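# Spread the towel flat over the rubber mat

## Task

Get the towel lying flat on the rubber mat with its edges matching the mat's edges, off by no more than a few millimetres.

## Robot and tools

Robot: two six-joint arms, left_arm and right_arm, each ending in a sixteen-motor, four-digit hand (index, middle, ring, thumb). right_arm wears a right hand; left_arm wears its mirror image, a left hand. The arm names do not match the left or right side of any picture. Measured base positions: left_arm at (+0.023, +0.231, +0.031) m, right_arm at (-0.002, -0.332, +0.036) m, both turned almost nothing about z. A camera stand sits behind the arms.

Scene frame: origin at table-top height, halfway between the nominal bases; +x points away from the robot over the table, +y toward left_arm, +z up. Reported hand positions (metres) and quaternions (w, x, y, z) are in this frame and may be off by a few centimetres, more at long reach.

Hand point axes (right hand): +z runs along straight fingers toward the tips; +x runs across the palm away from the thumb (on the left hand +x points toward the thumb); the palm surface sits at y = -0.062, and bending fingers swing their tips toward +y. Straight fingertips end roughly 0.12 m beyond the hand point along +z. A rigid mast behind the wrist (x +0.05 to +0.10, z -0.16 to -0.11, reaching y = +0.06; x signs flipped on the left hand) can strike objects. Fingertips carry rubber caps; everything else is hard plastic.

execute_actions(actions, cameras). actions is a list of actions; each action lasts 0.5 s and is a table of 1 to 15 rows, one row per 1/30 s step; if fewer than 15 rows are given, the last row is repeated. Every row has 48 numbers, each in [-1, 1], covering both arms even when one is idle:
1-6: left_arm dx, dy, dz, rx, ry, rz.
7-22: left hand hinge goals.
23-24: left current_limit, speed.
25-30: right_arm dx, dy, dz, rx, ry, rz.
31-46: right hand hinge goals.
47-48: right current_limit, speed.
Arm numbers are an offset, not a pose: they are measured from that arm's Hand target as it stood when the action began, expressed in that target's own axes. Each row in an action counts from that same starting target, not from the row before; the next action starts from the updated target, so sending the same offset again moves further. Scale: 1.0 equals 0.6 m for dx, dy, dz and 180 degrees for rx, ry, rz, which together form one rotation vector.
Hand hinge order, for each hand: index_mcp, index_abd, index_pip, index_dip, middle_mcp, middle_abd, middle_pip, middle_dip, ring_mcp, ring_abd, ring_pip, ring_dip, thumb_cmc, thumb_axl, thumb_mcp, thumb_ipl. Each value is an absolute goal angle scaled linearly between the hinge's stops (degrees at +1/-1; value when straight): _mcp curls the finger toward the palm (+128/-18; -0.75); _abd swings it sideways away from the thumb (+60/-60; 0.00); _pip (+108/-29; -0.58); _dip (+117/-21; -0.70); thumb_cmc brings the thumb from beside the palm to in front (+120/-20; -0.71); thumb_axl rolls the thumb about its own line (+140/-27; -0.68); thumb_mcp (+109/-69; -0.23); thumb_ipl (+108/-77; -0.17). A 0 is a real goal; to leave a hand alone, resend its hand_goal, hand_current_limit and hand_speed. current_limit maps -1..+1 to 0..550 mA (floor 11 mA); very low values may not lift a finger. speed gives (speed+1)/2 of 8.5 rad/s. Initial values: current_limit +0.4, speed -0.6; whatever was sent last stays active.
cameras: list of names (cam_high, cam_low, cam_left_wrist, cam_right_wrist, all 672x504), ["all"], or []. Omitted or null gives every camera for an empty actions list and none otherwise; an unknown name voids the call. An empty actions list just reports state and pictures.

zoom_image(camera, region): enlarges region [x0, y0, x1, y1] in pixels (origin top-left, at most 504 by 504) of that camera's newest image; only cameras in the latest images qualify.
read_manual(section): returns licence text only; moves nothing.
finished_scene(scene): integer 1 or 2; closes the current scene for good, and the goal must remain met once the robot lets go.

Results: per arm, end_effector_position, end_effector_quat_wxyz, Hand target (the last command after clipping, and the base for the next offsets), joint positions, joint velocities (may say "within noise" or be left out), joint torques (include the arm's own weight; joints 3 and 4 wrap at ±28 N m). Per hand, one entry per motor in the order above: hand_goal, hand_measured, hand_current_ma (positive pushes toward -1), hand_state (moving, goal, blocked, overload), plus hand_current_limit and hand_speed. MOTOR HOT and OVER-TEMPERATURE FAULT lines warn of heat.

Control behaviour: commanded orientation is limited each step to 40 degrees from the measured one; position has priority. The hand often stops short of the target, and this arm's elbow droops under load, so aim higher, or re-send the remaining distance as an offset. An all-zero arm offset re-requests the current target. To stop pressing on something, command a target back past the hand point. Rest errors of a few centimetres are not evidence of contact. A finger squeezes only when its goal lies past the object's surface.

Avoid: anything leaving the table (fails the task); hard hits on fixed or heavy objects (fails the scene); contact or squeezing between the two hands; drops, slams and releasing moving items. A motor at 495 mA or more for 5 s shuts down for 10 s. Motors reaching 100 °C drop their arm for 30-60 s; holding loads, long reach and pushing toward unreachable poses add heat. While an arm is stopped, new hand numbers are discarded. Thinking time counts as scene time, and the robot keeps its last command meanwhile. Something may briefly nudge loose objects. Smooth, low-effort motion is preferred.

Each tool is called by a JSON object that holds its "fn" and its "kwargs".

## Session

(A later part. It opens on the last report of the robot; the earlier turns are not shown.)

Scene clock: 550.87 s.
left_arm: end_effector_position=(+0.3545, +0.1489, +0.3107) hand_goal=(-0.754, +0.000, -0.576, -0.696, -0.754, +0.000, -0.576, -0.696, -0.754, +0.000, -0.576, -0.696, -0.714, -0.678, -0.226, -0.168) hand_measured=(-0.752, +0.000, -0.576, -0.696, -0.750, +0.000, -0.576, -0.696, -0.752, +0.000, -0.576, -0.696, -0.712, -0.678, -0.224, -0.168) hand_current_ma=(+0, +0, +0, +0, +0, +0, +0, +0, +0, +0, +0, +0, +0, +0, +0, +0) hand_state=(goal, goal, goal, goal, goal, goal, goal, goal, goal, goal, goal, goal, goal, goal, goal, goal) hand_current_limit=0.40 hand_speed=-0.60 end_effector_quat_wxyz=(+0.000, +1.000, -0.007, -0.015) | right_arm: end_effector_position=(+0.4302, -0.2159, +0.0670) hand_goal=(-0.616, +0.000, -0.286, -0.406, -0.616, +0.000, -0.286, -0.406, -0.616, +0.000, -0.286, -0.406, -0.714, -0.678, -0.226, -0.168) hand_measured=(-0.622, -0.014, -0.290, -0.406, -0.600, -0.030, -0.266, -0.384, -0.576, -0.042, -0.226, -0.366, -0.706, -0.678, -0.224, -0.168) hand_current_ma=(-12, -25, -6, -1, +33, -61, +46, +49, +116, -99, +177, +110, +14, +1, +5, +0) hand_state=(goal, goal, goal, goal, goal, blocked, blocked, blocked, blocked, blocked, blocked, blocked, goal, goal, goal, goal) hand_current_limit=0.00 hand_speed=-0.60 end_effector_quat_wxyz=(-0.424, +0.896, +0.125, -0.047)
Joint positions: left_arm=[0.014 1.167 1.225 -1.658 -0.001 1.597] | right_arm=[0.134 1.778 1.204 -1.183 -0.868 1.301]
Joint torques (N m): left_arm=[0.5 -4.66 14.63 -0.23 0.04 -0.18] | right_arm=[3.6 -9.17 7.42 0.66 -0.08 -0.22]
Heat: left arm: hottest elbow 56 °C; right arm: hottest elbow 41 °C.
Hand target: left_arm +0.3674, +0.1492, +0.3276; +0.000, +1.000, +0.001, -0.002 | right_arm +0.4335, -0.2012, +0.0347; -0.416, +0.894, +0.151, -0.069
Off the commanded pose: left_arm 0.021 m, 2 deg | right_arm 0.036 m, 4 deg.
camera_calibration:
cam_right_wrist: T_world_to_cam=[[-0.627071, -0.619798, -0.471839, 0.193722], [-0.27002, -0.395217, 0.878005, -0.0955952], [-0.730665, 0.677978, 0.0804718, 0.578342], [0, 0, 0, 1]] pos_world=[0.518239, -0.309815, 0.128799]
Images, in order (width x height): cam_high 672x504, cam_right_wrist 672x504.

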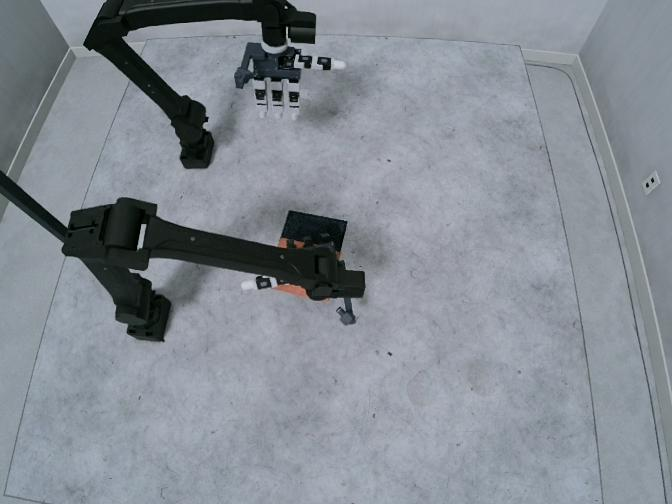

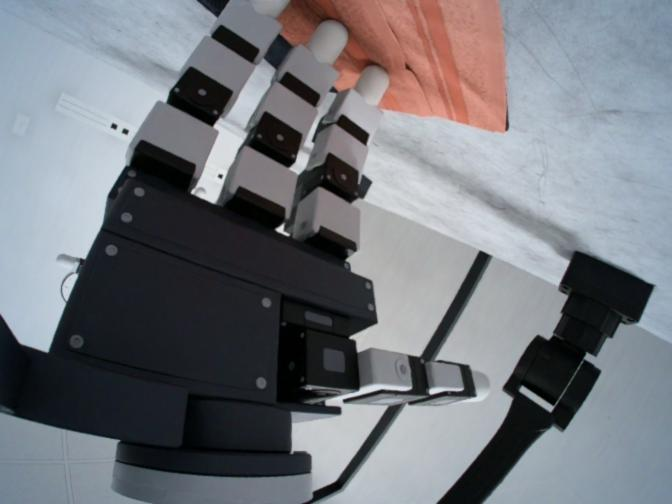

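{"fn": "execute_actions", "kwargs": {"actions": [[[0,0,0,0,0,0,-0.754,0,-0.576,-0.696,-0.754,0,-0.576,-0.696,-0.754,0,-0.576,-0.696,-0.714,-0.678,-0.226,-0.168,0.4,-0.6,-0.01,0.003,-0.016,0,0,0,-0.616,0,-0.285,-0.406,-0.616,0,-0.285,-0.406,-0.616,0,-0.285,-0.406,-0.714,-0.678,-0.226,-0.168,0,-0.6]],[[0,0,0,0,0,0,-0.754,0,-0.576,-0.696,-0.754,0,-0.576,-0.696,-0.754,0,-0.576,-0.696,-0.714,-0.678,-0.226,-0.168,0.4,-0.6,0,-0.0966,-0.0843,0,0,0,-0.616,0,-0.285,-0.406,-0.616,0,-0.285,-0.406,-0.616,0,-0.285,-0.406,-0.714,-0.678,-0.226,-0.168,0,-0.6]],[[0,0,0,0,0,0,-0.754,0,-0.576,-0.696,-0.754,0,-0.576,-0.696,-0.754,0,-0.576,-0.696,-0.714,-0.678,-0.226,-0.168,0.4,-0.6,0,0.1,-0.16,0,0,0,-0.616,0,-0.285,-0.406,-0.616,0,-0.285,-0.406,-0.616,0,-0.285,-0.406,-0.714,-0.678,-0.226,-0.168,0,-0.6]],[[0,0,0,0,0,0,-0.754,0,-0.576,-0.696,-0.754,0,-0.576,-0.696,-0.754,0,-0.576,-0.696,-0.714,-0.678,-0.226,-0.168,0.4,-0.6,0,0.1,-0.16,0,0,0,-0.616,0,-0.285,-0.406,-0.616,0,-0.285,-0.406,-0.616,0,-0.285,-0.406,-0.714,-0.678,-0.226,-0.168,0,-0.6]]], "cameras": ["cam_high","cam_right_wrist","cam_low"]}}

{"fn": "zoom_image", "kwargs": {"camera": "cam_high", "region": [250, 195, 370, 315]}}

{"fn": "zoom_image", "kwargs": {"camera": "cam_right_wrist", "region": [200, 0, 504, 180]}}

{"fn": "zoom_image", "kwargs": {"camera": "cam_low", "region": [170, 240, 290, 300]}}

Scene clock: 565.43 s.
left_arm: end_effector_position=(+0.3545, +0.1489, +0.3107) hand_goal=(-0.754, +0.000, -0.576, -0.696, -0.754, +0.000, -0.576, -0.696, -0.754, +0.000, -0.576, -0.696, -0.714, -0.678, -0.226, -0.168) hand_measured=(-0.752, +0.000, -0.576, -0.696, -0.750, +0.000, -0.576, -0.696, -0.752, +0.000, -0.576, -0.696, -0.712, -0.678, -0.224, -0.168) hand_current_ma=(+0, +0, +0, +0, +0, +0, +0, +0, +0, +0, +0, +0, +0, +0, +0, +0) hand_state=(goal, goal, goal, goal, goal, goal, goal, goal, goal, goal, goal, goal, goal, goal, goal, goal) hand_current_limit=0.40 hand_speed=-0.60 end_effector_quat_wxyz=(+0.000, +1.000, -0.007, -0.015) | right_arm: end_effector_position=(+0.4872, -0.4243, +0.1371) hand_goal=(-0.616, +0.000, -0.286, -0.406, -0.616, +0.000, -0.286, -0.406, -0.616, +0.000, -0.286, -0.406, -0.714, -0.678, -0.226, -0.168) hand_measured=(-0.610, -0.002, -0.288, -0.408, -0.606, -0.002, -0.284, -0.402, -0.606, -0.002, -0.282, -0.404, -0.706, -0.678, -0.224, -0.168) hand_current_ma=(+8, -2, -1, -2, +20, -2, +4, +4, +21, -2, +4, +3, +14, +1, +5, +0) hand_state=(goal, goal, goal, goal, goal, goal, goal, goal, goal, goal, goal, goal, goal, goal, goal, goal) hand_current_limit=0.00 hand_speed=-0.60 end_effector_quat_wxyz=(-0.378, +0.918, +0.119, -0.022)
Joint positions: left_arm=[0.014 1.167 1.225 -1.658 -0.001 1.597] | right_arm=[-0.238 1.885 1.574 -1.674 -0.677 0.888]
Joint torques (N m): left_arm=[0.62 -4.54 14.64 -0.29 0.03 -0.2] | right_arm=[1.26 -17.61 10.54 -0.98 -0.73 0.05]
Heat: left arm: hottest elbow 56 °C; right arm: hottest elbow 41 °C.
Hand target: left_arm +0.3674, +0.1492, +0.3276; +0.000, +1.000, +0.001, -0.002 | right_arm +0.5040, -0.4245, +0.1483; -0.416, +0.894, +0.151, -0.069
Off the commanded pose: left_arm 0.021 m, 2 deg | right_arm 0.020 m, 8 deg.
joint sent to its limit (right arm) — joint 4 (wrist pitch), lower limit. The joint targets are off in orientation, not in position.
camera_calibration:
cam_right_wrist: T_world_to_cam=[[-0.623666, -0.643098, -0.444371, 0.118014], [-0.329797, -0.298928, 0.895475, -0.156548], [-0.708713, 0.70503, -0.0256612, 0.771062], [0, 0, 0, 1]] pos_world=[0.568434, -0.514524, 0.212413]
Images, in order (width x height): cam_high 672x504, cam_low 672x504, cam_right_wrist 672x504.

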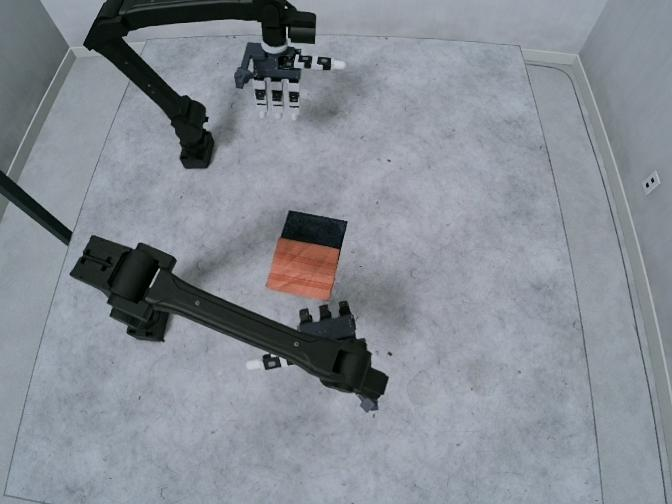

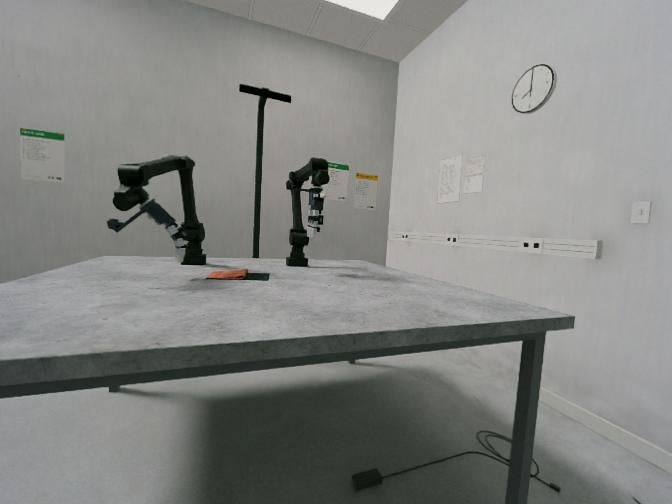

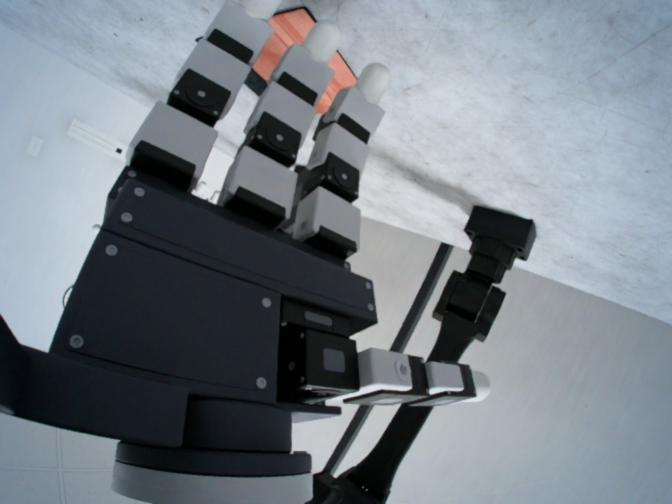

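Scaled by 4.200.

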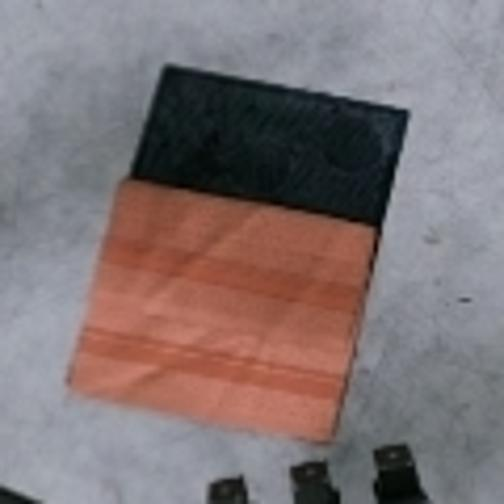

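Scaled by 1.658 from the camera's 672x504 image, which has a finer 960x720 frame.

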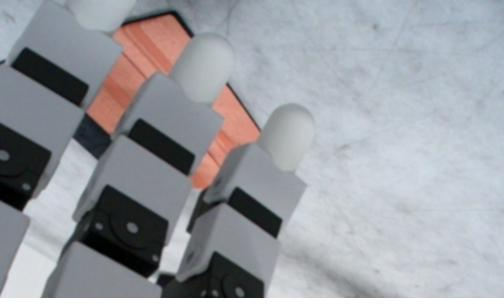

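Scaled by 4.200.

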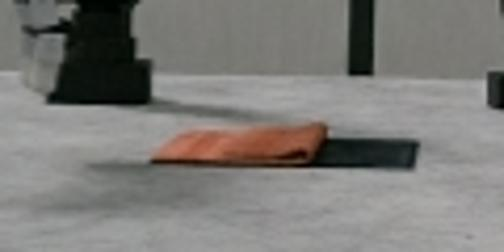

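{"fn": "execute_actions", "kwargs": {"actions": [[[0,0,0,0,0,0,-0.754,0,-0.576,-0.696,-0.754,0,-0.576,-0.696,-0.754,0,-0.576,-0.696,-0.714,-0.678,-0.226,-0.168,0.4,-0.6,0.0037,-0.062,0.124,0,0,0,-0.589,0,0.62,-0.449,-0.89,0,-0.576,-0.696,-0.89,0,-0.576,-0.696,0.5,-0.678,0.281,-0.168,0,-0.6]],[[0,0,0,0,0,0,-0.754,0,-0.576,-0.696,-0.754,0,-0.576,-0.696,-0.754,0,-0.576,-0.696,-0.714,-0.678,-0.226,-0.168,0.4,-0.6,0.0037,-0.062,0.124,0,0,0,-0.589,0,0.62,-0.449,-0.89,0,-0.576,-0.696,-0.89,0,-0.576,-0.696,0.5,-0.678,0.281,-0.168,0,-0.6]],[[0,0,0,0,0,0,-0.754,0,-0.576,-0.696,-0.754,0,-0.576,-0.696,-0.754,0,-0.576,-0.696,-0.714,-0.678,-0.226,-0.168,0.4,-0.6,0.0037,-0.062,0.124,0.083,0.0614,0.0392,-0.589,0,0.62,-0.449,-0.89,0,-0.576,-0.696,-0.89,0,-0.576,-0.696,0.5,-0.678,0.281,-0.168,0,-0.6]]], "cameras": ["cam_high","cam_right_wrist"]}}

{"fn": "zoom_image", "kwargs": {"camera": "cam_high", "region": [250, 195, 370, 315]}}

Scene clock: 629.87 s.
left_arm: end_effector_position=(+0.3545, +0.1489, +0.3107) hand_goal=(-0.754, +0.000, -0.576, -0.696, -0.754, +0.000, -0.576, -0.696, -0.754, +0.000, -0.576, -0.696, -0.714, -0.678, -0.226, -0.168) hand_measured=(-0.752, +0.000, -0.576, -0.696, -0.750, +0.000, -0.576, -0.696, -0.752, +0.000, -0.576, -0.696, -0.712, -0.678, -0.224, -0.168) hand_current_ma=(+0, +0, +0, +0, +0, +0, +0, +0, +0, +0, +0, +0, +0, +0, +0, +0) hand_state=(goal, goal, goal, goal, goal, goal, goal, goal, goal, goal, goal, goal, goal, goal, goal, goal) hand_current_limit=0.40 hand_speed=-0.60 end_effector_quat_wxyz=(+0.000, +1.000, -0.007, -0.015) | right_arm: end_effector_position=(+0.4336, -0.1970, +0.0871) hand_goal=(-0.590, +0.000, +0.620, -0.450, -0.890, +0.000, -0.576, -0.696, -0.890, +0.000, -0.576, -0.696, +0.500, -0.678, +0.280, -0.168) hand_measured=(-0.584, -0.002, +0.616, -0.448, -0.874, -0.002, -0.570, -0.692, -0.874, -0.002, -0.570, -0.692, +0.498, -0.678, +0.278, -0.168) hand_current_ma=(+10, -2, -6, +3, +35, -2, +9, +5, +36, -2, +11, +4, -1, +1, -4, +0) hand_state=(goal, goal, goal, goal, goal, goal, goal, goal, goal, goal, goal, goal, goal, goal, goal, goal) hand_current_limit=0.00 hand_speed=-0.60 end_effector_quat_wxyz=(-0.540, +0.840, +0.046, -0.032)
Joint positions: left_arm=[0.014 1.167 1.225 -1.658 -0.001 1.597] | right_arm=[0.074 1.785 1.193 -1.154 -1.136 1.382]
Joint torques (N m): left_arm=[0.67 -4.54 14.67 -0.31 0 -0.2] | right_arm=[1.32 -17.38 5.78 0.39 -1.31 0.17]
Heat: left arm: hottest elbow 57 °C; right arm: hottest elbow 43 °C.
Hand target: left_arm +0.3674, +0.1492, +0.3276; +0.000, +1.000, +0.001, -0.002 | right_arm +0.4311, -0.1930, +0.0898; -0.536, +0.842, +0.045, -0.027
Off the commanded pose: left_arm 0.021 m, 2 deg | right_arm 0.005 m, 1 deg.
camera_calibration:
cam_right_wrist: T_world_to_cam=[[-0.741663, -0.386243, -0.548409, 0.31935], [-0.280892, -0.563604, 0.77682, -0.124549], [-0.609128, 0.730182, 0.309511, 0.504113], [0, 0, 0, 1]] pos_world=[0.508934, -0.314944, 0.115858]
Images, in order (width x height): cam_high 672x504, cam_right_wrist 672x504.

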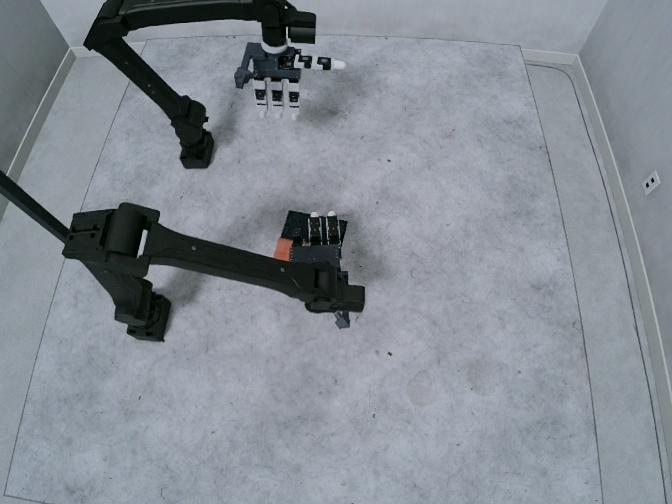

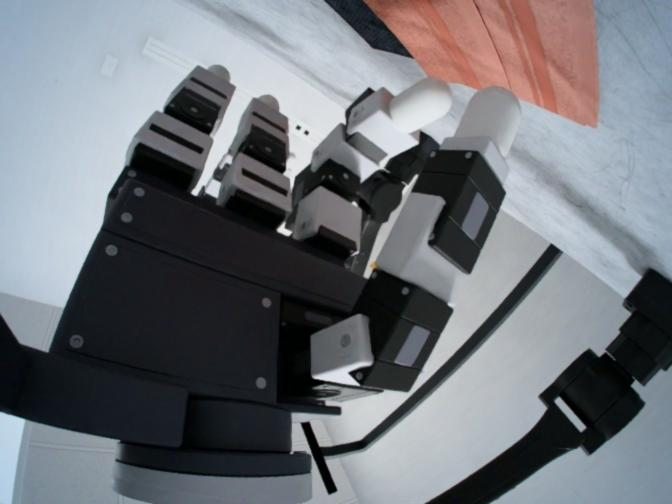

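Scaled by 4.200.

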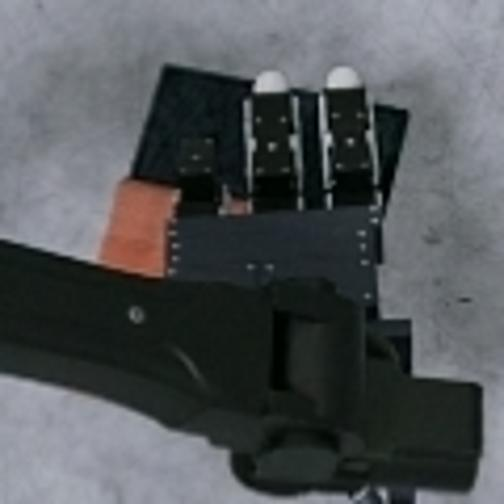

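{"fn": "execute_actions", "kwargs": {"actions": [[[0,0,0,0,0,0,-0.754,0,-0.576,-0.696,-0.754,0,-0.576,-0.696,-0.754,0,-0.576,-0.696,-0.714,-0.678,-0.226,-0.168,0.4,-0.6,0,0,0,0,0,0,-0.329,0,0.51,-0.412,-0.89,0,-0.576,-0.696,-0.89,0,-0.576,-0.696,0.5,-0.678,0.281,-0.168,0,-0.6]]], "cameras": ["cam_right_wrist"]}}

{"fn": "zoom_image", "kwargs": {"camera": "cam_right_wrist", "region": [300, 0, 600, 280]}}

Scene clock: 633.80 s.
left_arm: end_effector_position=(+0.3545, +0.1489, +0.3107) hand_goal=(-0.754, +0.000, -0.576, -0.696, -0.754, +0.000, -0.576, -0.696, -0.754, +0.000, -0.576, -0.696, -0.714, -0.678, -0.226, -0.168) hand_measured=(-0.752, +0.000, -0.576, -0.696, -0.750, +0.000, -0.576, -0.696, -0.752, +0.000, -0.576, -0.696, -0.712, -0.678, -0.224, -0.168) hand_current_ma=(+0, +0, +0, +0, +0, +0, +0, +0, +0, +0, +0, +0, +0, +0, +0, +0) hand_state=(goal, goal, goal, goal, goal, goal, goal, goal, goal, goal, goal, goal, goal, goal, goal, goal) hand_current_limit=0.40 hand_speed=-0.60 end_effector_quat_wxyz=(+0.000, +1.000, -0.007, -0.015) | right_arm: end_effector_position=(+0.4336, -0.1975, +0.0846) hand_goal=(-0.330, +0.000, +0.510, -0.412, -0.890, +0.000, -0.576, -0.696, -0.890, +0.000, -0.576, -0.696, +0.500, -0.678, +0.280, -0.168) hand_measured=(-0.334, -0.002, +0.508, -0.416, -0.874, -0.002, -0.570, -0.692, -0.874, -0.002, -0.570, -0.692, +0.498, -0.678, +0.276, -0.168) hand_current_ma=(-8, -2, -2, -5, +35, -2, +9, +5, +36, -2, +11, +4, -1, +1, -6, +0) hand_state=(goal, goal, goal, goal, goal, goal, goal, goal, goal, goal, goal, goal, goal, goal, goal, goal) hand_current_limit=0.00 hand_speed=-0.60 end_effector_quat_wxyz=(-0.538, +0.842, +0.039, -0.029)
Joint positions: left_arm=[0.014 1.167 1.225 -1.658 -0.001 1.597] | right_arm=[0.074 1.78 1.18 -1.117 -1.133 1.419]
Joint torques (N m): left_arm=[0.67 -4.54 14.64 -0.27 0.01 -0.22] | right_arm=[1.49 -17.9 5.75 0.42 -1.1 0.16]
Heat: left arm: hottest elbow 57 °C; right arm: hottest elbow 43 °C.
Hand target: left_arm +0.3674, +0.1492, +0.3276; +0.000, +1.000, +0.001, -0.002 | right_arm +0.4311, -0.1930, +0.0900; -0.536, +0.842, +0.045, -0.027
Off the commanded pose: left_arm 0.021 m, 2 deg | right_arm 0.007 m, 1 deg.
camera_calibration:
cam_right_wrist: T_world_to_cam=[[-0.7488, -0.378888, -0.543822, 0.321961], [-0.286685, -0.554623, 0.781157, -0.118923], [-0.597587, 0.740836, 0.30668, 0.502527], [0, 0, 0, 1]] pos_world=[0.507294, -0.31626, 0.113872]
Images, in order (width x height): cam_right_wrist 672x504.

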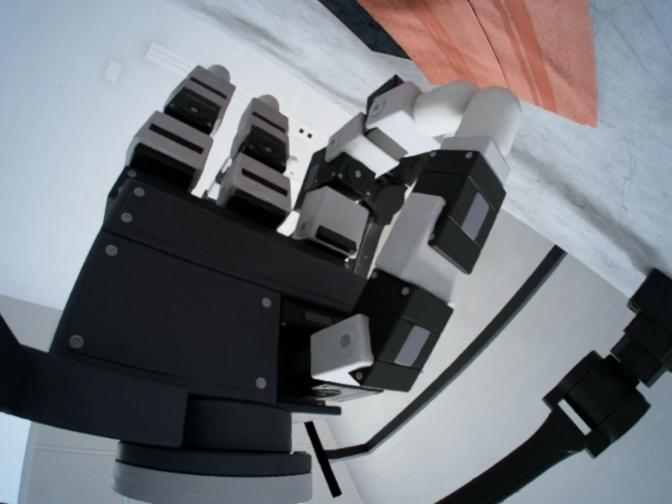

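Scaled by 1.680 from the camera's 672x504 image, which has a finer 960x720 frame.

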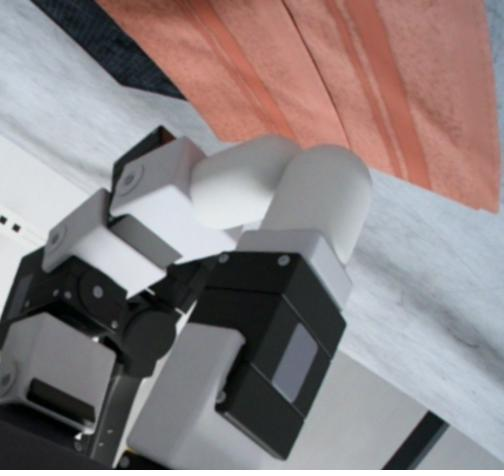

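{"fn": "execute_actions", "kwargs": {"actions": [[[0,0,0,0,0,0,-0.754,0,-0.576,-0.696,-0.754,0,-0.576,-0.696,-0.754,0,-0.576,-0.696,-0.714,-0.678,-0.226,-0.168,0.4,-0.6,-0.0014,0.0393,0.0222,0,0,0,-0.589,0,0.62,-0.449,-0.89,0,-0.576,-0.696,-0.89,0,-0.576,-0.696,0.5,-0.678,0.281,-0.168,0,-0.6]],[[0,0,0,0,0,0,-0.754,0,-0.576,-0.696,-0.754,0,-0.576,-0.696,-0.754,0,-0.576,-0.696,-0.714,-0.678,-0.226,-0.168,0.4,-0.6,-0.0014,0.0333,0.0185,0,0,0,-0.589,0,0.62,-0.449,-0.89,0,-0.576,-0.696,-0.89,0,-0.576,-0.696,0.5,-0.678,0.281,-0.168,0,-0.6]]], "cameras": ["cam_right_wrist","cam_low"]}}

{"fn": "zoom_image", "kwargs": {"camera": "cam_right_wrist", "region": [300, 0, 600, 280]}}

{"fn": "zoom_image", "kwargs": {"camera": "cam_low", "region": [170, 220, 290, 300]}}

Scene clock: 642.77 s.
left_arm: end_effector_position=(+0.3545, +0.1489, +0.3107) hand_goal=(-0.754, +0.000, -0.576, -0.696, -0.754, +0.000, -0.576, -0.696, -0.754, +0.000, -0.576, -0.696, -0.714, -0.678, -0.226, -0.168) hand_measured=(-0.752, +0.000, -0.576, -0.696, -0.750, +0.000, -0.576, -0.696, -0.752, +0.000, -0.576, -0.696, -0.712, -0.678, -0.224, -0.168) hand_current_ma=(+0, +0, +0, +0, +0, +0, +0, +0, +0, +0, +0, +0, +0, +0, +0, +0) hand_state=(goal, goal, goal, goal, goal, goal, goal, goal, goal, goal, goal, goal, goal, goal, goal, goal) hand_current_limit=0.40 hand_speed=-0.60 end_effector_quat_wxyz=(+0.000, +1.000, -0.007, -0.015) | right_arm: end_effector_position=(+0.4323, -0.1947, +0.0434) hand_goal=(-0.590, +0.000, +0.620, -0.450, -0.890, +0.000, -0.576, -0.696, -0.890, +0.000, -0.576, -0.696, +0.500, -0.678, +0.280, -0.168) hand_measured=(-0.578, -0.002, +0.616, -0.448, -0.874, -0.002, -0.570, -0.692, -0.874, -0.002, -0.570, -0.692, +0.498, -0.678, +0.276, -0.168) hand_current_ma=(+25, -2, -6, +3, +35, -2, +9, +5, +36, -2, +11, +4, -1, +1, -6, +0) hand_state=(goal, goal, goal, goal, goal, goal, goal, goal, goal, goal, goal, goal, goal, goal, goal, goal) hand_current_limit=0.00 hand_speed=-0.60 end_effector_quat_wxyz=(-0.537, +0.842, +0.044, -0.021)
Joint positions: left_arm=[0.014 1.167 1.225 -1.658 -0.001 1.597] | right_arm=[0.081 1.83 1.124 -0.975 -1.132 1.437]
Joint torques (N m): left_arm=[0.62 -4.72 14.6 -0.24 0.02 -0.18] | right_arm=[1.61 -15.91 5.57 0.51 -1.18 0.17]
Heat: left arm: hottest elbow 57 °C; right arm: hottest elbow 42 °C.
Hand target: left_arm +0.3674, +0.1492, +0.3276; +0.000, +1.000, +0.001, -0.002 | right_arm +0.4292, -0.1894, +0.0401; -0.536, +0.842, +0.045, -0.027
Off the commanded pose: left_arm 0.021 m, 2 deg | right_arm 0.007 m, 1 deg.
camera_calibration:
cam_right_wrist: T_world_to_cam=[[-0.738755, -0.378678, -0.557533, 0.295845], [-0.302075, -0.553454, 0.77617, -0.0785192], [-0.602488, 0.741816, 0.294478, 0.515135], [0, 0, 0, 1]] pos_world=[0.505201, -0.313562, 0.074192]
Images, in order (width x height): cam_low 672x504, cam_right_wrist 672x504.

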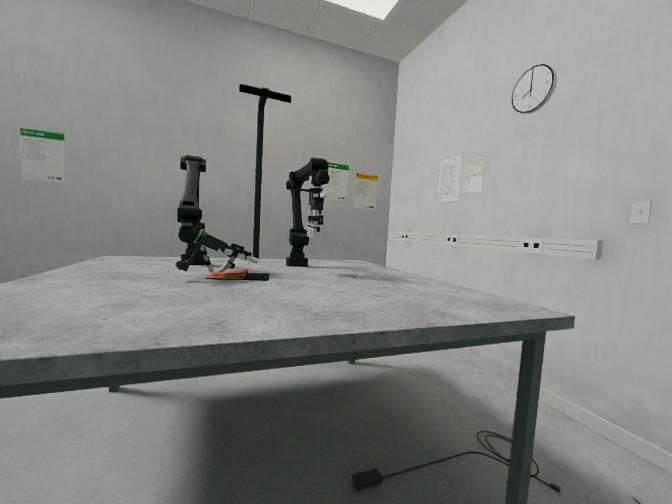

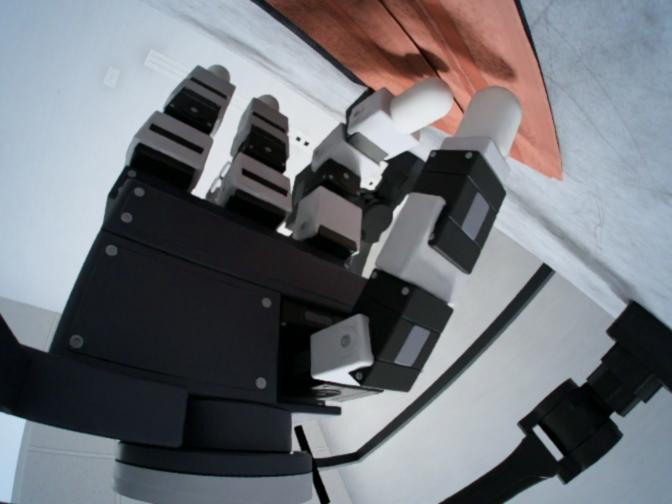

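Scaled by 1.680 from the camera's 672x504 image, which has a finer 960x720 frame.

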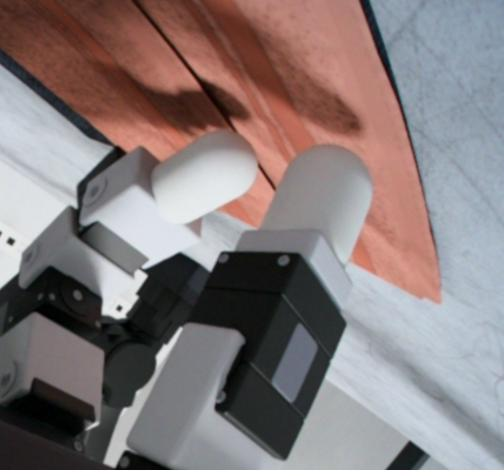

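Scaled by 4.200.

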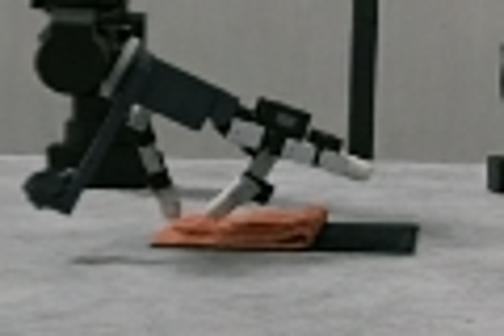

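{"fn": "execute_actions", "kwargs": {"actions": [[[0,0,0,0,0,0,-0.754,0,-0.576,-0.696,-0.754,0,-0.576,-0.696,-0.754,0,-0.576,-0.696,-0.714,-0.678,-0.226,-0.168,0.4,-0.6,0,0.0151,0.007,0,0,0,-0.589,0,0.62,-0.449,-0.89,0,-0.576,-0.696,-0.89,0,-0.576,-0.696,0.5,-0.678,0.281,-0.168,0,-0.6]]], "cameras": ["cam_right_wrist"]}}

{"fn": "zoom_image", "kwargs": {"camera": "cam_right_wrist", "region": [340, 0, 580, 180]}}

Scene clock: 647.57 s.
left_arm: end_effector_position=(+0.3545, +0.1489, +0.3107) hand_goal=(-0.754, +0.000, -0.576, -0.696, -0.754, +0.000, -0.576, -0.696, -0.754, +0.000, -0.576, -0.696, -0.714, -0.678, -0.226, -0.168) hand_measured=(-0.752, +0.000, -0.576, -0.696, -0.750, +0.000, -0.576, -0.696, -0.752, +0.000, -0.576, -0.696, -0.712, -0.678, -0.224, -0.168) hand_current_ma=(+0, +0, +0, +0, +0, +0, +0, +0, +0, +0, +0, +0, +0, +0, +0, +0) hand_state=(goal, goal, goal, goal, goal, goal, goal, goal, goal, goal, goal, goal, goal, goal, goal, goal) hand_current_limit=0.40 hand_speed=-0.60 end_effector_quat_wxyz=(+0.000, +1.000, -0.007, -0.015) | right_arm: end_effector_position=(+0.4362, -0.1946, +0.0376) hand_goal=(-0.590, +0.000, +0.620, -0.450, -0.890, +0.000, -0.576, -0.696, -0.890, +0.000, -0.576, -0.696, +0.500, -0.678, +0.280, -0.168) hand_measured=(-0.578, -0.002, +0.616, -0.448, -0.874, -0.002, -0.570, -0.692, -0.874, -0.002, -0.570, -0.692, +0.498, -0.678, +0.276, -0.168) hand_current_ma=(+25, -2, -6, +3, +35, -2, +9, +5, +36, -2, +11, +4, -1, +1, -6, +0) hand_state=(goal, goal, goal, goal, goal, goal, goal, goal, goal, goal, goal, goal, goal, goal, goal, goal) hand_current_limit=0.00 hand_speed=-0.60 end_effector_quat_wxyz=(-0.537, +0.842, +0.047, -0.016)
Joint positions: left_arm=[0.014 1.167 1.225 -1.658 -0.001 1.597] | right_arm=[0.081 1.842 1.124 -0.95 -1.132 1.437]
Joint torques (N m): left_arm=[0.62 -4.66 14.53 -0.34 0.01 -0.2] | right_arm=[1.61 -15.44 5.04 0.54 -1.19 0.16]
Heat: left arm: hottest elbow 57 °C; right arm: hottest elbow 42 °C.
Hand target: left_arm +0.3674, +0.1492, +0.3276; +0.000, +1.000, +0.001, -0.002 | right_arm +0.4292, -0.1895, +0.0300; -0.536, +0.842, +0.045, -0.027
Off the commanded pose: left_arm 0.021 m, 2 deg | right_arm 0.011 m, 1 deg.
camera_calibration:
cam_right_wrist: T_world_to_cam=[[-0.731977, -0.378283, -0.566667, 0.293072], [-0.31162, -0.553741, 0.772181, -0.0684587], [-0.60589, 0.741803, 0.287445, 0.520917], [0, 0, 0, 1]] pos_world=[0.508807, -0.313462, 0.0692019]
Images, in order (width x height): cam_right_wrist 672x504.

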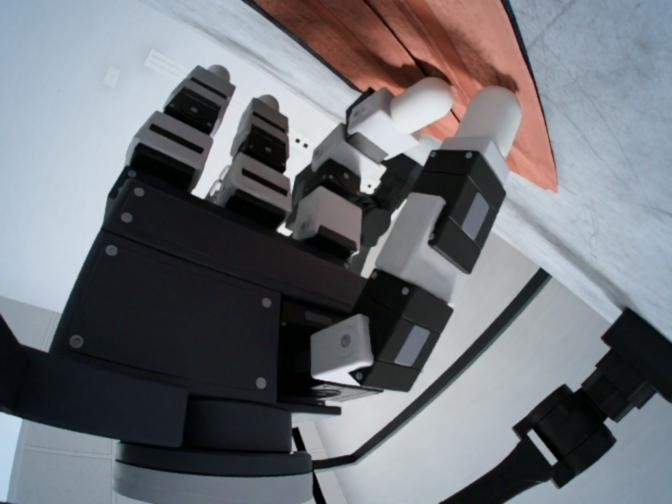

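Scaled by 2.100 from the camera's 672x504 image, which has a finer 960x720 frame.

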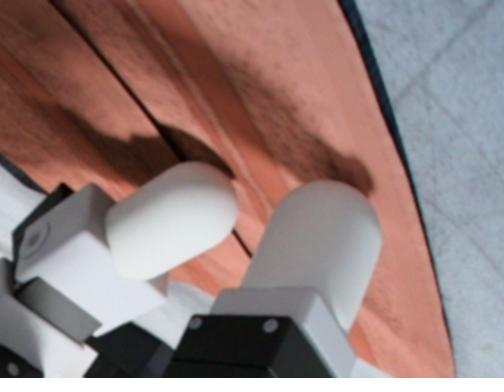

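{"fn": "execute_actions", "kwargs": {"actions": [[[0,0,0,0,0,0,-0.754,0,-0.576,-0.696,-0.754,0,-0.576,-0.696,-0.754,0,-0.576,-0.696,-0.714,-0.678,-0.226,-0.168,0.4,-0.6,0.0064,-0.038,0.05,0,0,0,-0.329,0,0.51,-0.412,-0.89,0,-0.576,-0.696,-0.89,0,-0.576,-0.696,0.5,-0.678,-0.05,0.218,0,-0.6]]], "cameras": ["cam_right_wrist"]}}

{"fn": "zoom_image", "kwargs": {"camera": "cam_right_wrist", "region": [340, 0, 580, 180]}}

Scene clock: 670.77 s.
left_arm: end_effector_position=(+0.3545, +0.1489, +0.3107) hand_goal=(-0.754, +0.000, -0.576, -0.696, -0.754, +0.000, -0.576, -0.696, -0.754, +0.000, -0.576, -0.696, -0.714, -0.678, -0.226, -0.168) hand_measured=(-0.752, +0.000, -0.576, -0.696, -0.750, +0.000, -0.576, -0.696, -0.752, +0.000, -0.576, -0.696, -0.712, -0.678, -0.224, -0.168) hand_current_ma=(+0, +0, +0, +0, +0, +0, +0, +0, +0, +0, +0, +0, +0, +0, +0, +0) hand_state=(goal, goal, goal, goal, goal, goal, goal, goal, goal, goal, goal, goal, goal, goal, goal, goal) hand_current_limit=0.40 hand_speed=-0.60 end_effector_quat_wxyz=(+0.000, +1.000, -0.007, -0.015) | right_arm: end_effector_position=(+0.4319, -0.1534, +0.0353) hand_goal=(-0.330, +0.000, +0.510, -0.412, -0.890, +0.000, -0.576, -0.696, -0.890, +0.000, -0.576, -0.696, +0.500, -0.678, -0.050, +0.218) hand_measured=(-0.320, +0.000, +0.516, -0.408, -0.874, -0.002, -0.570, -0.692, -0.874, -0.002, -0.570, -0.692, +0.498, -0.678, -0.048, +0.216) hand_current_ma=(+17, -1, +11, +5, +35, -2, +9, +5, +36, -2, +11, +4, -1, +0, +3, -5) hand_state=(goal, goal, goal, goal, goal, goal, goal, goal, goal, goal, goal, goal, goal, goal, goal, goal) hand_current_limit=0.00 hand_speed=-0.60 end_effector_quat_wxyz=(-0.538, +0.841, +0.045, -0.029)
Joint positions: left_arm=[0.014 1.167 1.225 -1.658 -0.001 1.597] | right_arm=[0.168 1.835 1.102 -0.795 -1.138 1.619]
Joint torques (N m): left_arm=[1.03 -4.25 14.58 -0.29 0 -0.21] | right_arm=[0.91 -17.79 5.18 0.75 -1.02 0.16]
Heat: left arm: hottest elbow 57 °C; right arm: hottest elbow 41 °C.
Hand target: left_arm +0.3674, +0.1492, +0.3276; +0.000, +1.000, +0.001, -0.002 | right_arm +0.4291, -0.1525, +0.0380; -0.536, +0.843, +0.045, -0.027
Off the commanded pose: left_arm 0.021 m, 2 deg | right_arm 0.004 m, 0 deg.
camera_calibration:
cam_right_wrist: T_world_to_cam=[[-0.742176, -0.384662, -0.548826, 0.306964], [-0.286485, -0.558222, 0.778662, -0.057075], [-0.605889, 0.735134, 0.304099, 0.486807], [0, 0, 0, 1]] pos_world=[0.506421, -0.271652, 0.0648738]
Images, in order (width x height): cam_right_wrist 672x504.

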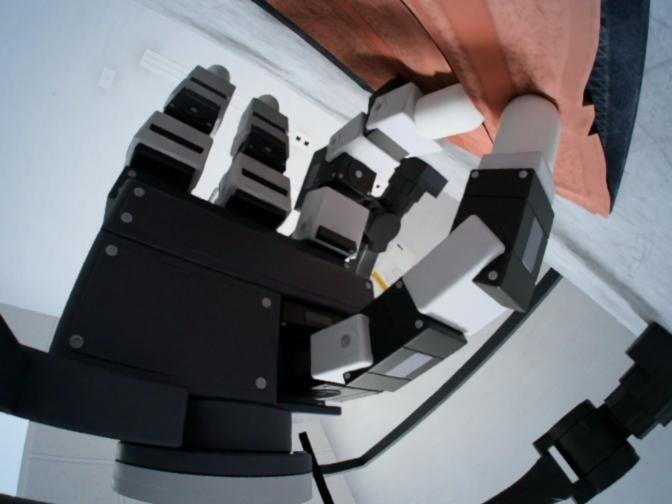

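Scaled by 2.100 from the camera's 672x504 image, which has a finer 960x720 frame.

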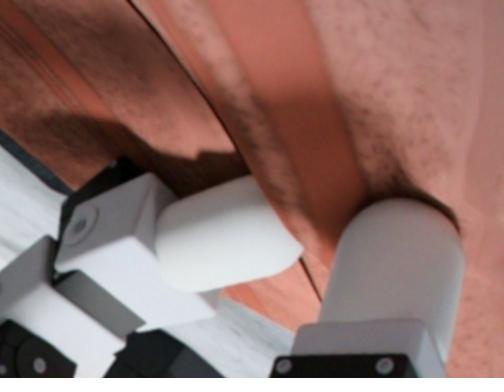

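{"fn": "execute_actions", "kwargs": {"actions": [], "cameras": ["cam_high","cam_low"]}}

{"fn": "zoom_image", "kwargs": {"camera": "cam_high", "region": [250, 195, 370, 315]}}

{"fn": "zoom_image", "kwargs": {"camera": "cam_low", "region": [170, 220, 290, 300]}}

Scene clock: 674.87 s.
left_arm: end_effector_position=(+0.3545, +0.1489, +0.3107) hand_goal=(-0.754, +0.000, -0.576, -0.696, -0.754, +0.000, -0.576, -0.696, -0.754, +0.000, -0.576, -0.696, -0.714, -0.678, -0.226, -0.168) hand_measured=(-0.752, +0.000, -0.576, -0.696, -0.750, +0.000, -0.576, -0.696, -0.752, +0.000, -0.576, -0.696, -0.712, -0.678, -0.224, -0.168) hand_current_ma=(+0, +0, +0, +0, +0, +0, +0, +0, +0, +0, +0, +0, +0, +0, +0, +0) hand_state=(goal, goal, goal, goal, goal, goal, goal, goal, goal, goal, goal, goal, goal, goal, goal, goal) hand_current_limit=0.40 hand_speed=-0.60 end_effector_quat_wxyz=(+0.000, +1.000, -0.007, -0.015) | right_arm: end_effector_position=(+0.4319, -0.1534, +0.0353) hand_goal=(-0.330, +0.000, +0.510, -0.412, -0.890, +0.000, -0.576, -0.696, -0.890, +0.000, -0.576, -0.696, +0.500, -0.678, -0.050, +0.218) hand_measured=(-0.320, +0.000, +0.516, -0.408, -0.874, -0.002, -0.570, -0.692, -0.874, -0.002, -0.570, -0.692, +0.498, -0.678, -0.048, +0.216) hand_current_ma=(+17, -1, +11, +5, +35, -2, +9, +5, +36, -2, +11, +4, -1, +0, +3, -5) hand_state=(goal, goal, goal, goal, goal, goal, goal, goal, goal, goal, goal, goal, goal, goal, goal, goal) hand_current_limit=0.00 hand_speed=-0.60 end_effector_quat_wxyz=(-0.538, +0.841, +0.044, -0.029)
Joint positions: left_arm=[0.014 1.167 1.225 -1.658 -0.001 1.597] | right_arm=[0.168 1.835 1.102 -0.795 -1.138 1.62]
Joint velocities: within noise
Joint torques (N m): left_arm=[0.62 -4.48 14.65 -0.31 0.02 -0.16] | right_arm=[0.97 -17.79 5.15 0.75 -1.02 0.17]
Heat: left arm: hottest elbow 57 °C; right arm: hottest elbow 41 °C.
Hand target: left_arm +0.3674, +0.1492, +0.3276; +0.000, +1.000, +0.001, -0.002 | right_arm +0.4291, -0.1525, +0.0380; -0.536, +0.843, +0.045, -0.027
Off the commanded pose: left_arm 0.021 m, 2 deg | right_arm 0.004 m, 0 deg.
Images, in order (width x height): cam_high 672x504, cam_low 672x504.

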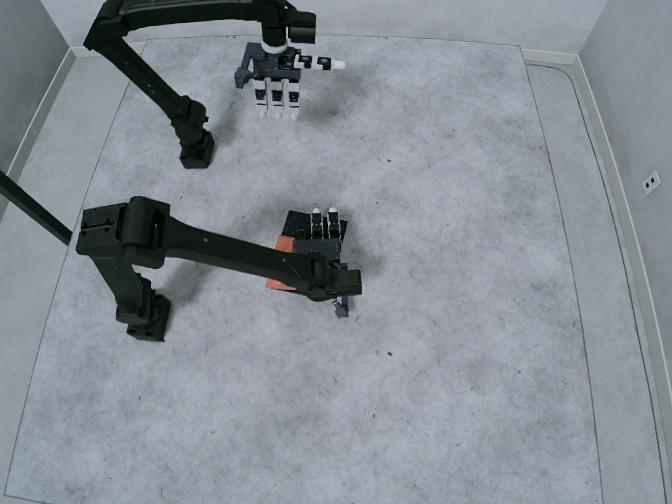

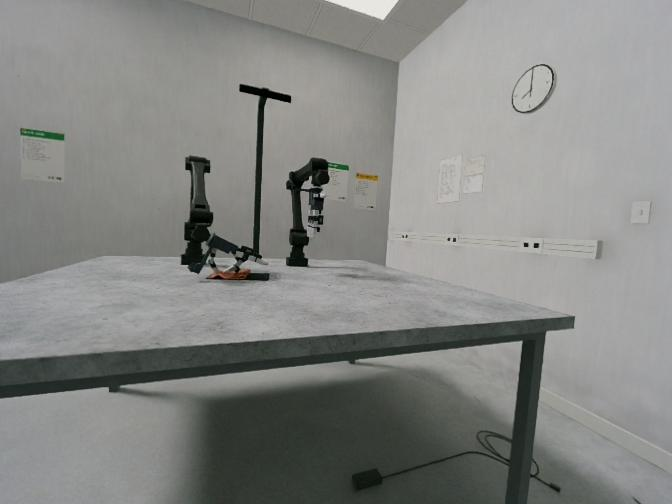

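Scaled by 4.200.

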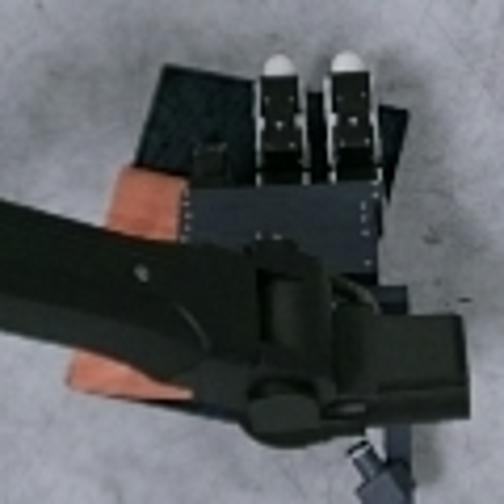

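Scaled by 4.200.

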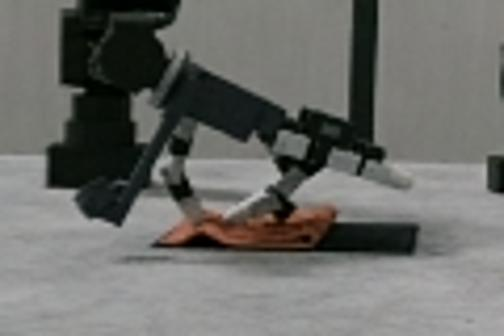

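{"fn": "execute_actions", "kwargs": {"actions": [[[0,0,0,0,0,0,-0.754,0,-0.576,-0.696,-0.754,0,-0.576,-0.696,-0.754,0,-0.576,-0.696,-0.714,-0.678,-0.226,-0.168,0.4,-0.6,0,-0.09,-0.042,0,0,0,-0.329,0,0.51,-0.412,-0.89,0,-0.576,-0.696,-0.89,0,-0.576,-0.696,0.5,-0.678,-0.05,0.218,0,-0.6]],[[0,0,0,0,0,0,-0.754,0,-0.576,-0.696,-0.754,0,-0.576,-0.696,-0.754,0,-0.576,-0.696,-0.714,-0.678,-0.226,-0.168,0.4,-0.6,0,0.03,-0.17,0,0,0,-0.329,0,0.51,-0.412,-0.89,0,-0.576,-0.696,-0.89,0,-0.576,-0.696,0.5,-0.678,-0.05,0.218,0,-0.6]],[[0,0,0,0,0,0,-0.754,0,-0.576,-0.696,-0.754,0,-0.576,-0.696,-0.754,0,-0.576,-0.696,-0.714,-0.678,-0.226,-0.168,0.4,-0.6,0,0.06,-0.17,0,0,0,-0.329,0,0.51,-0.412,-0.89,0,-0.576,-0.696,-0.89,0,-0.576,-0.696,0.5,-0.678,-0.05,0.218,0,-0.6]]], "cameras": ["cam_high","cam_low"]}}

{"fn": "zoom_image", "kwargs": {"camera": "cam_high", "region": [250, 195, 370, 315]}}

{"fn": "zoom_image", "kwargs": {"camera": "cam_low", "region": [170, 220, 290, 300]}}

Scene clock: 684.17 s.
left_arm: end_effector_position=(+0.3545, +0.1489, +0.3107) hand_goal=(-0.754, +0.000, -0.576, -0.696, -0.754, +0.000, -0.576, -0.696, -0.754, +0.000, -0.576, -0.696, -0.714, -0.678, -0.226, -0.168) hand_measured=(-0.752, +0.000, -0.576, -0.696, -0.750, +0.000, -0.576, -0.696, -0.752, +0.000, -0.576, -0.696, -0.712, -0.678, -0.224, -0.168) hand_current_ma=(+0, +0, +0, +0, +0, +0, +0, +0, +0, +0, +0, +0, +0, +0, +0, +0) hand_state=(goal, goal, goal, goal, goal, goal, goal, goal, goal, goal, goal, goal, goal, goal, goal, goal) hand_current_limit=0.40 hand_speed=-0.60 end_effector_quat_wxyz=(+0.000, +1.000, -0.007, -0.015) | right_arm: end_effector_position=(+0.4341, -0.3574, +0.1267) hand_goal=(-0.330, +0.000, +0.510, -0.412, -0.890, +0.000, -0.576, -0.696, -0.890, +0.000, -0.576, -0.696, +0.500, -0.678, -0.050, +0.218) hand_measured=(-0.326, +0.000, +0.510, -0.410, -0.874, -0.002, -0.570, -0.692, -0.874, -0.002, -0.570, -0.692, +0.500, -0.678, -0.048, +0.216) hand_current_ma=(+6, -1, +0, +3, +35, -2, +9, +5, +36, -2, +11, +4, +0, +0, +2, -4) hand_state=(goal, goal, goal, goal, goal, goal, goal, goal, goal, goal, goal, goal, goal, goal, goal, goal) hand_current_limit=0.00 hand_speed=-0.60 end_effector_quat_wxyz=(-0.521, +0.853, +0.014, -0.014)
Joint positions: left_arm=[0.014 1.167 1.225 -1.658 -0.001 1.597] | right_arm=[-0.252 1.829 1.361 -1.673 -0.997 0.929]
Joint torques (N m): left_arm=[0.91 -4.66 14.61 -0.23 0.01 -0.2] | right_arm=[1.26 -15.91 9.89 -1.16 -0.8 -0.04]
Heat: left arm: hottest elbow 57 °C; right arm: hottest elbow 41 °C.
Hand target: left_arm +0.3674, +0.1492, +0.3276; +0.000, +1.000, +0.001, -0.002 | right_arm +0.4507, -0.3590, +0.1351; -0.536, +0.842, +0.045, -0.027
Off the commanded pose: left_arm 0.021 m, 2 deg | right_arm 0.019 m, 4 deg.
joint sent to its limit (right arm) — joint 4 (wrist pitch), lower limit. The joint targets are off in orientation, not in position.
Images, in order (width x height): cam_high 672x504, cam_low 672x504.

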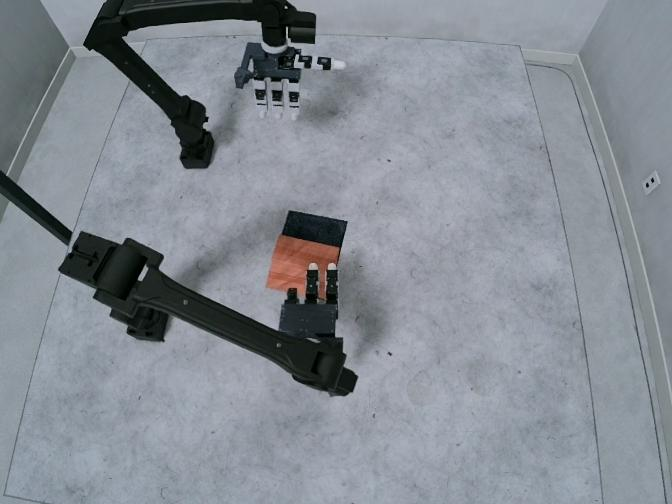

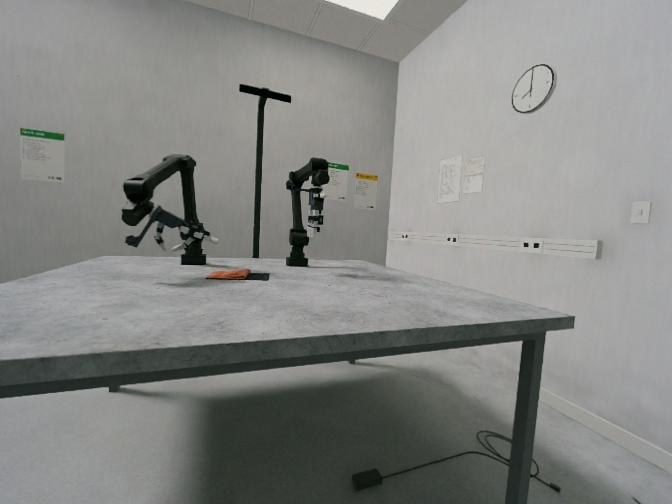

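Scaled by 4.200.

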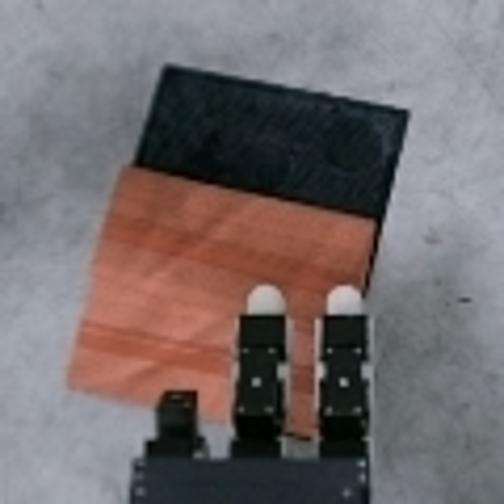

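Scaled by 4.200.

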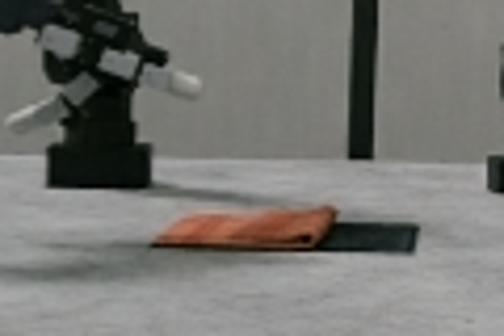

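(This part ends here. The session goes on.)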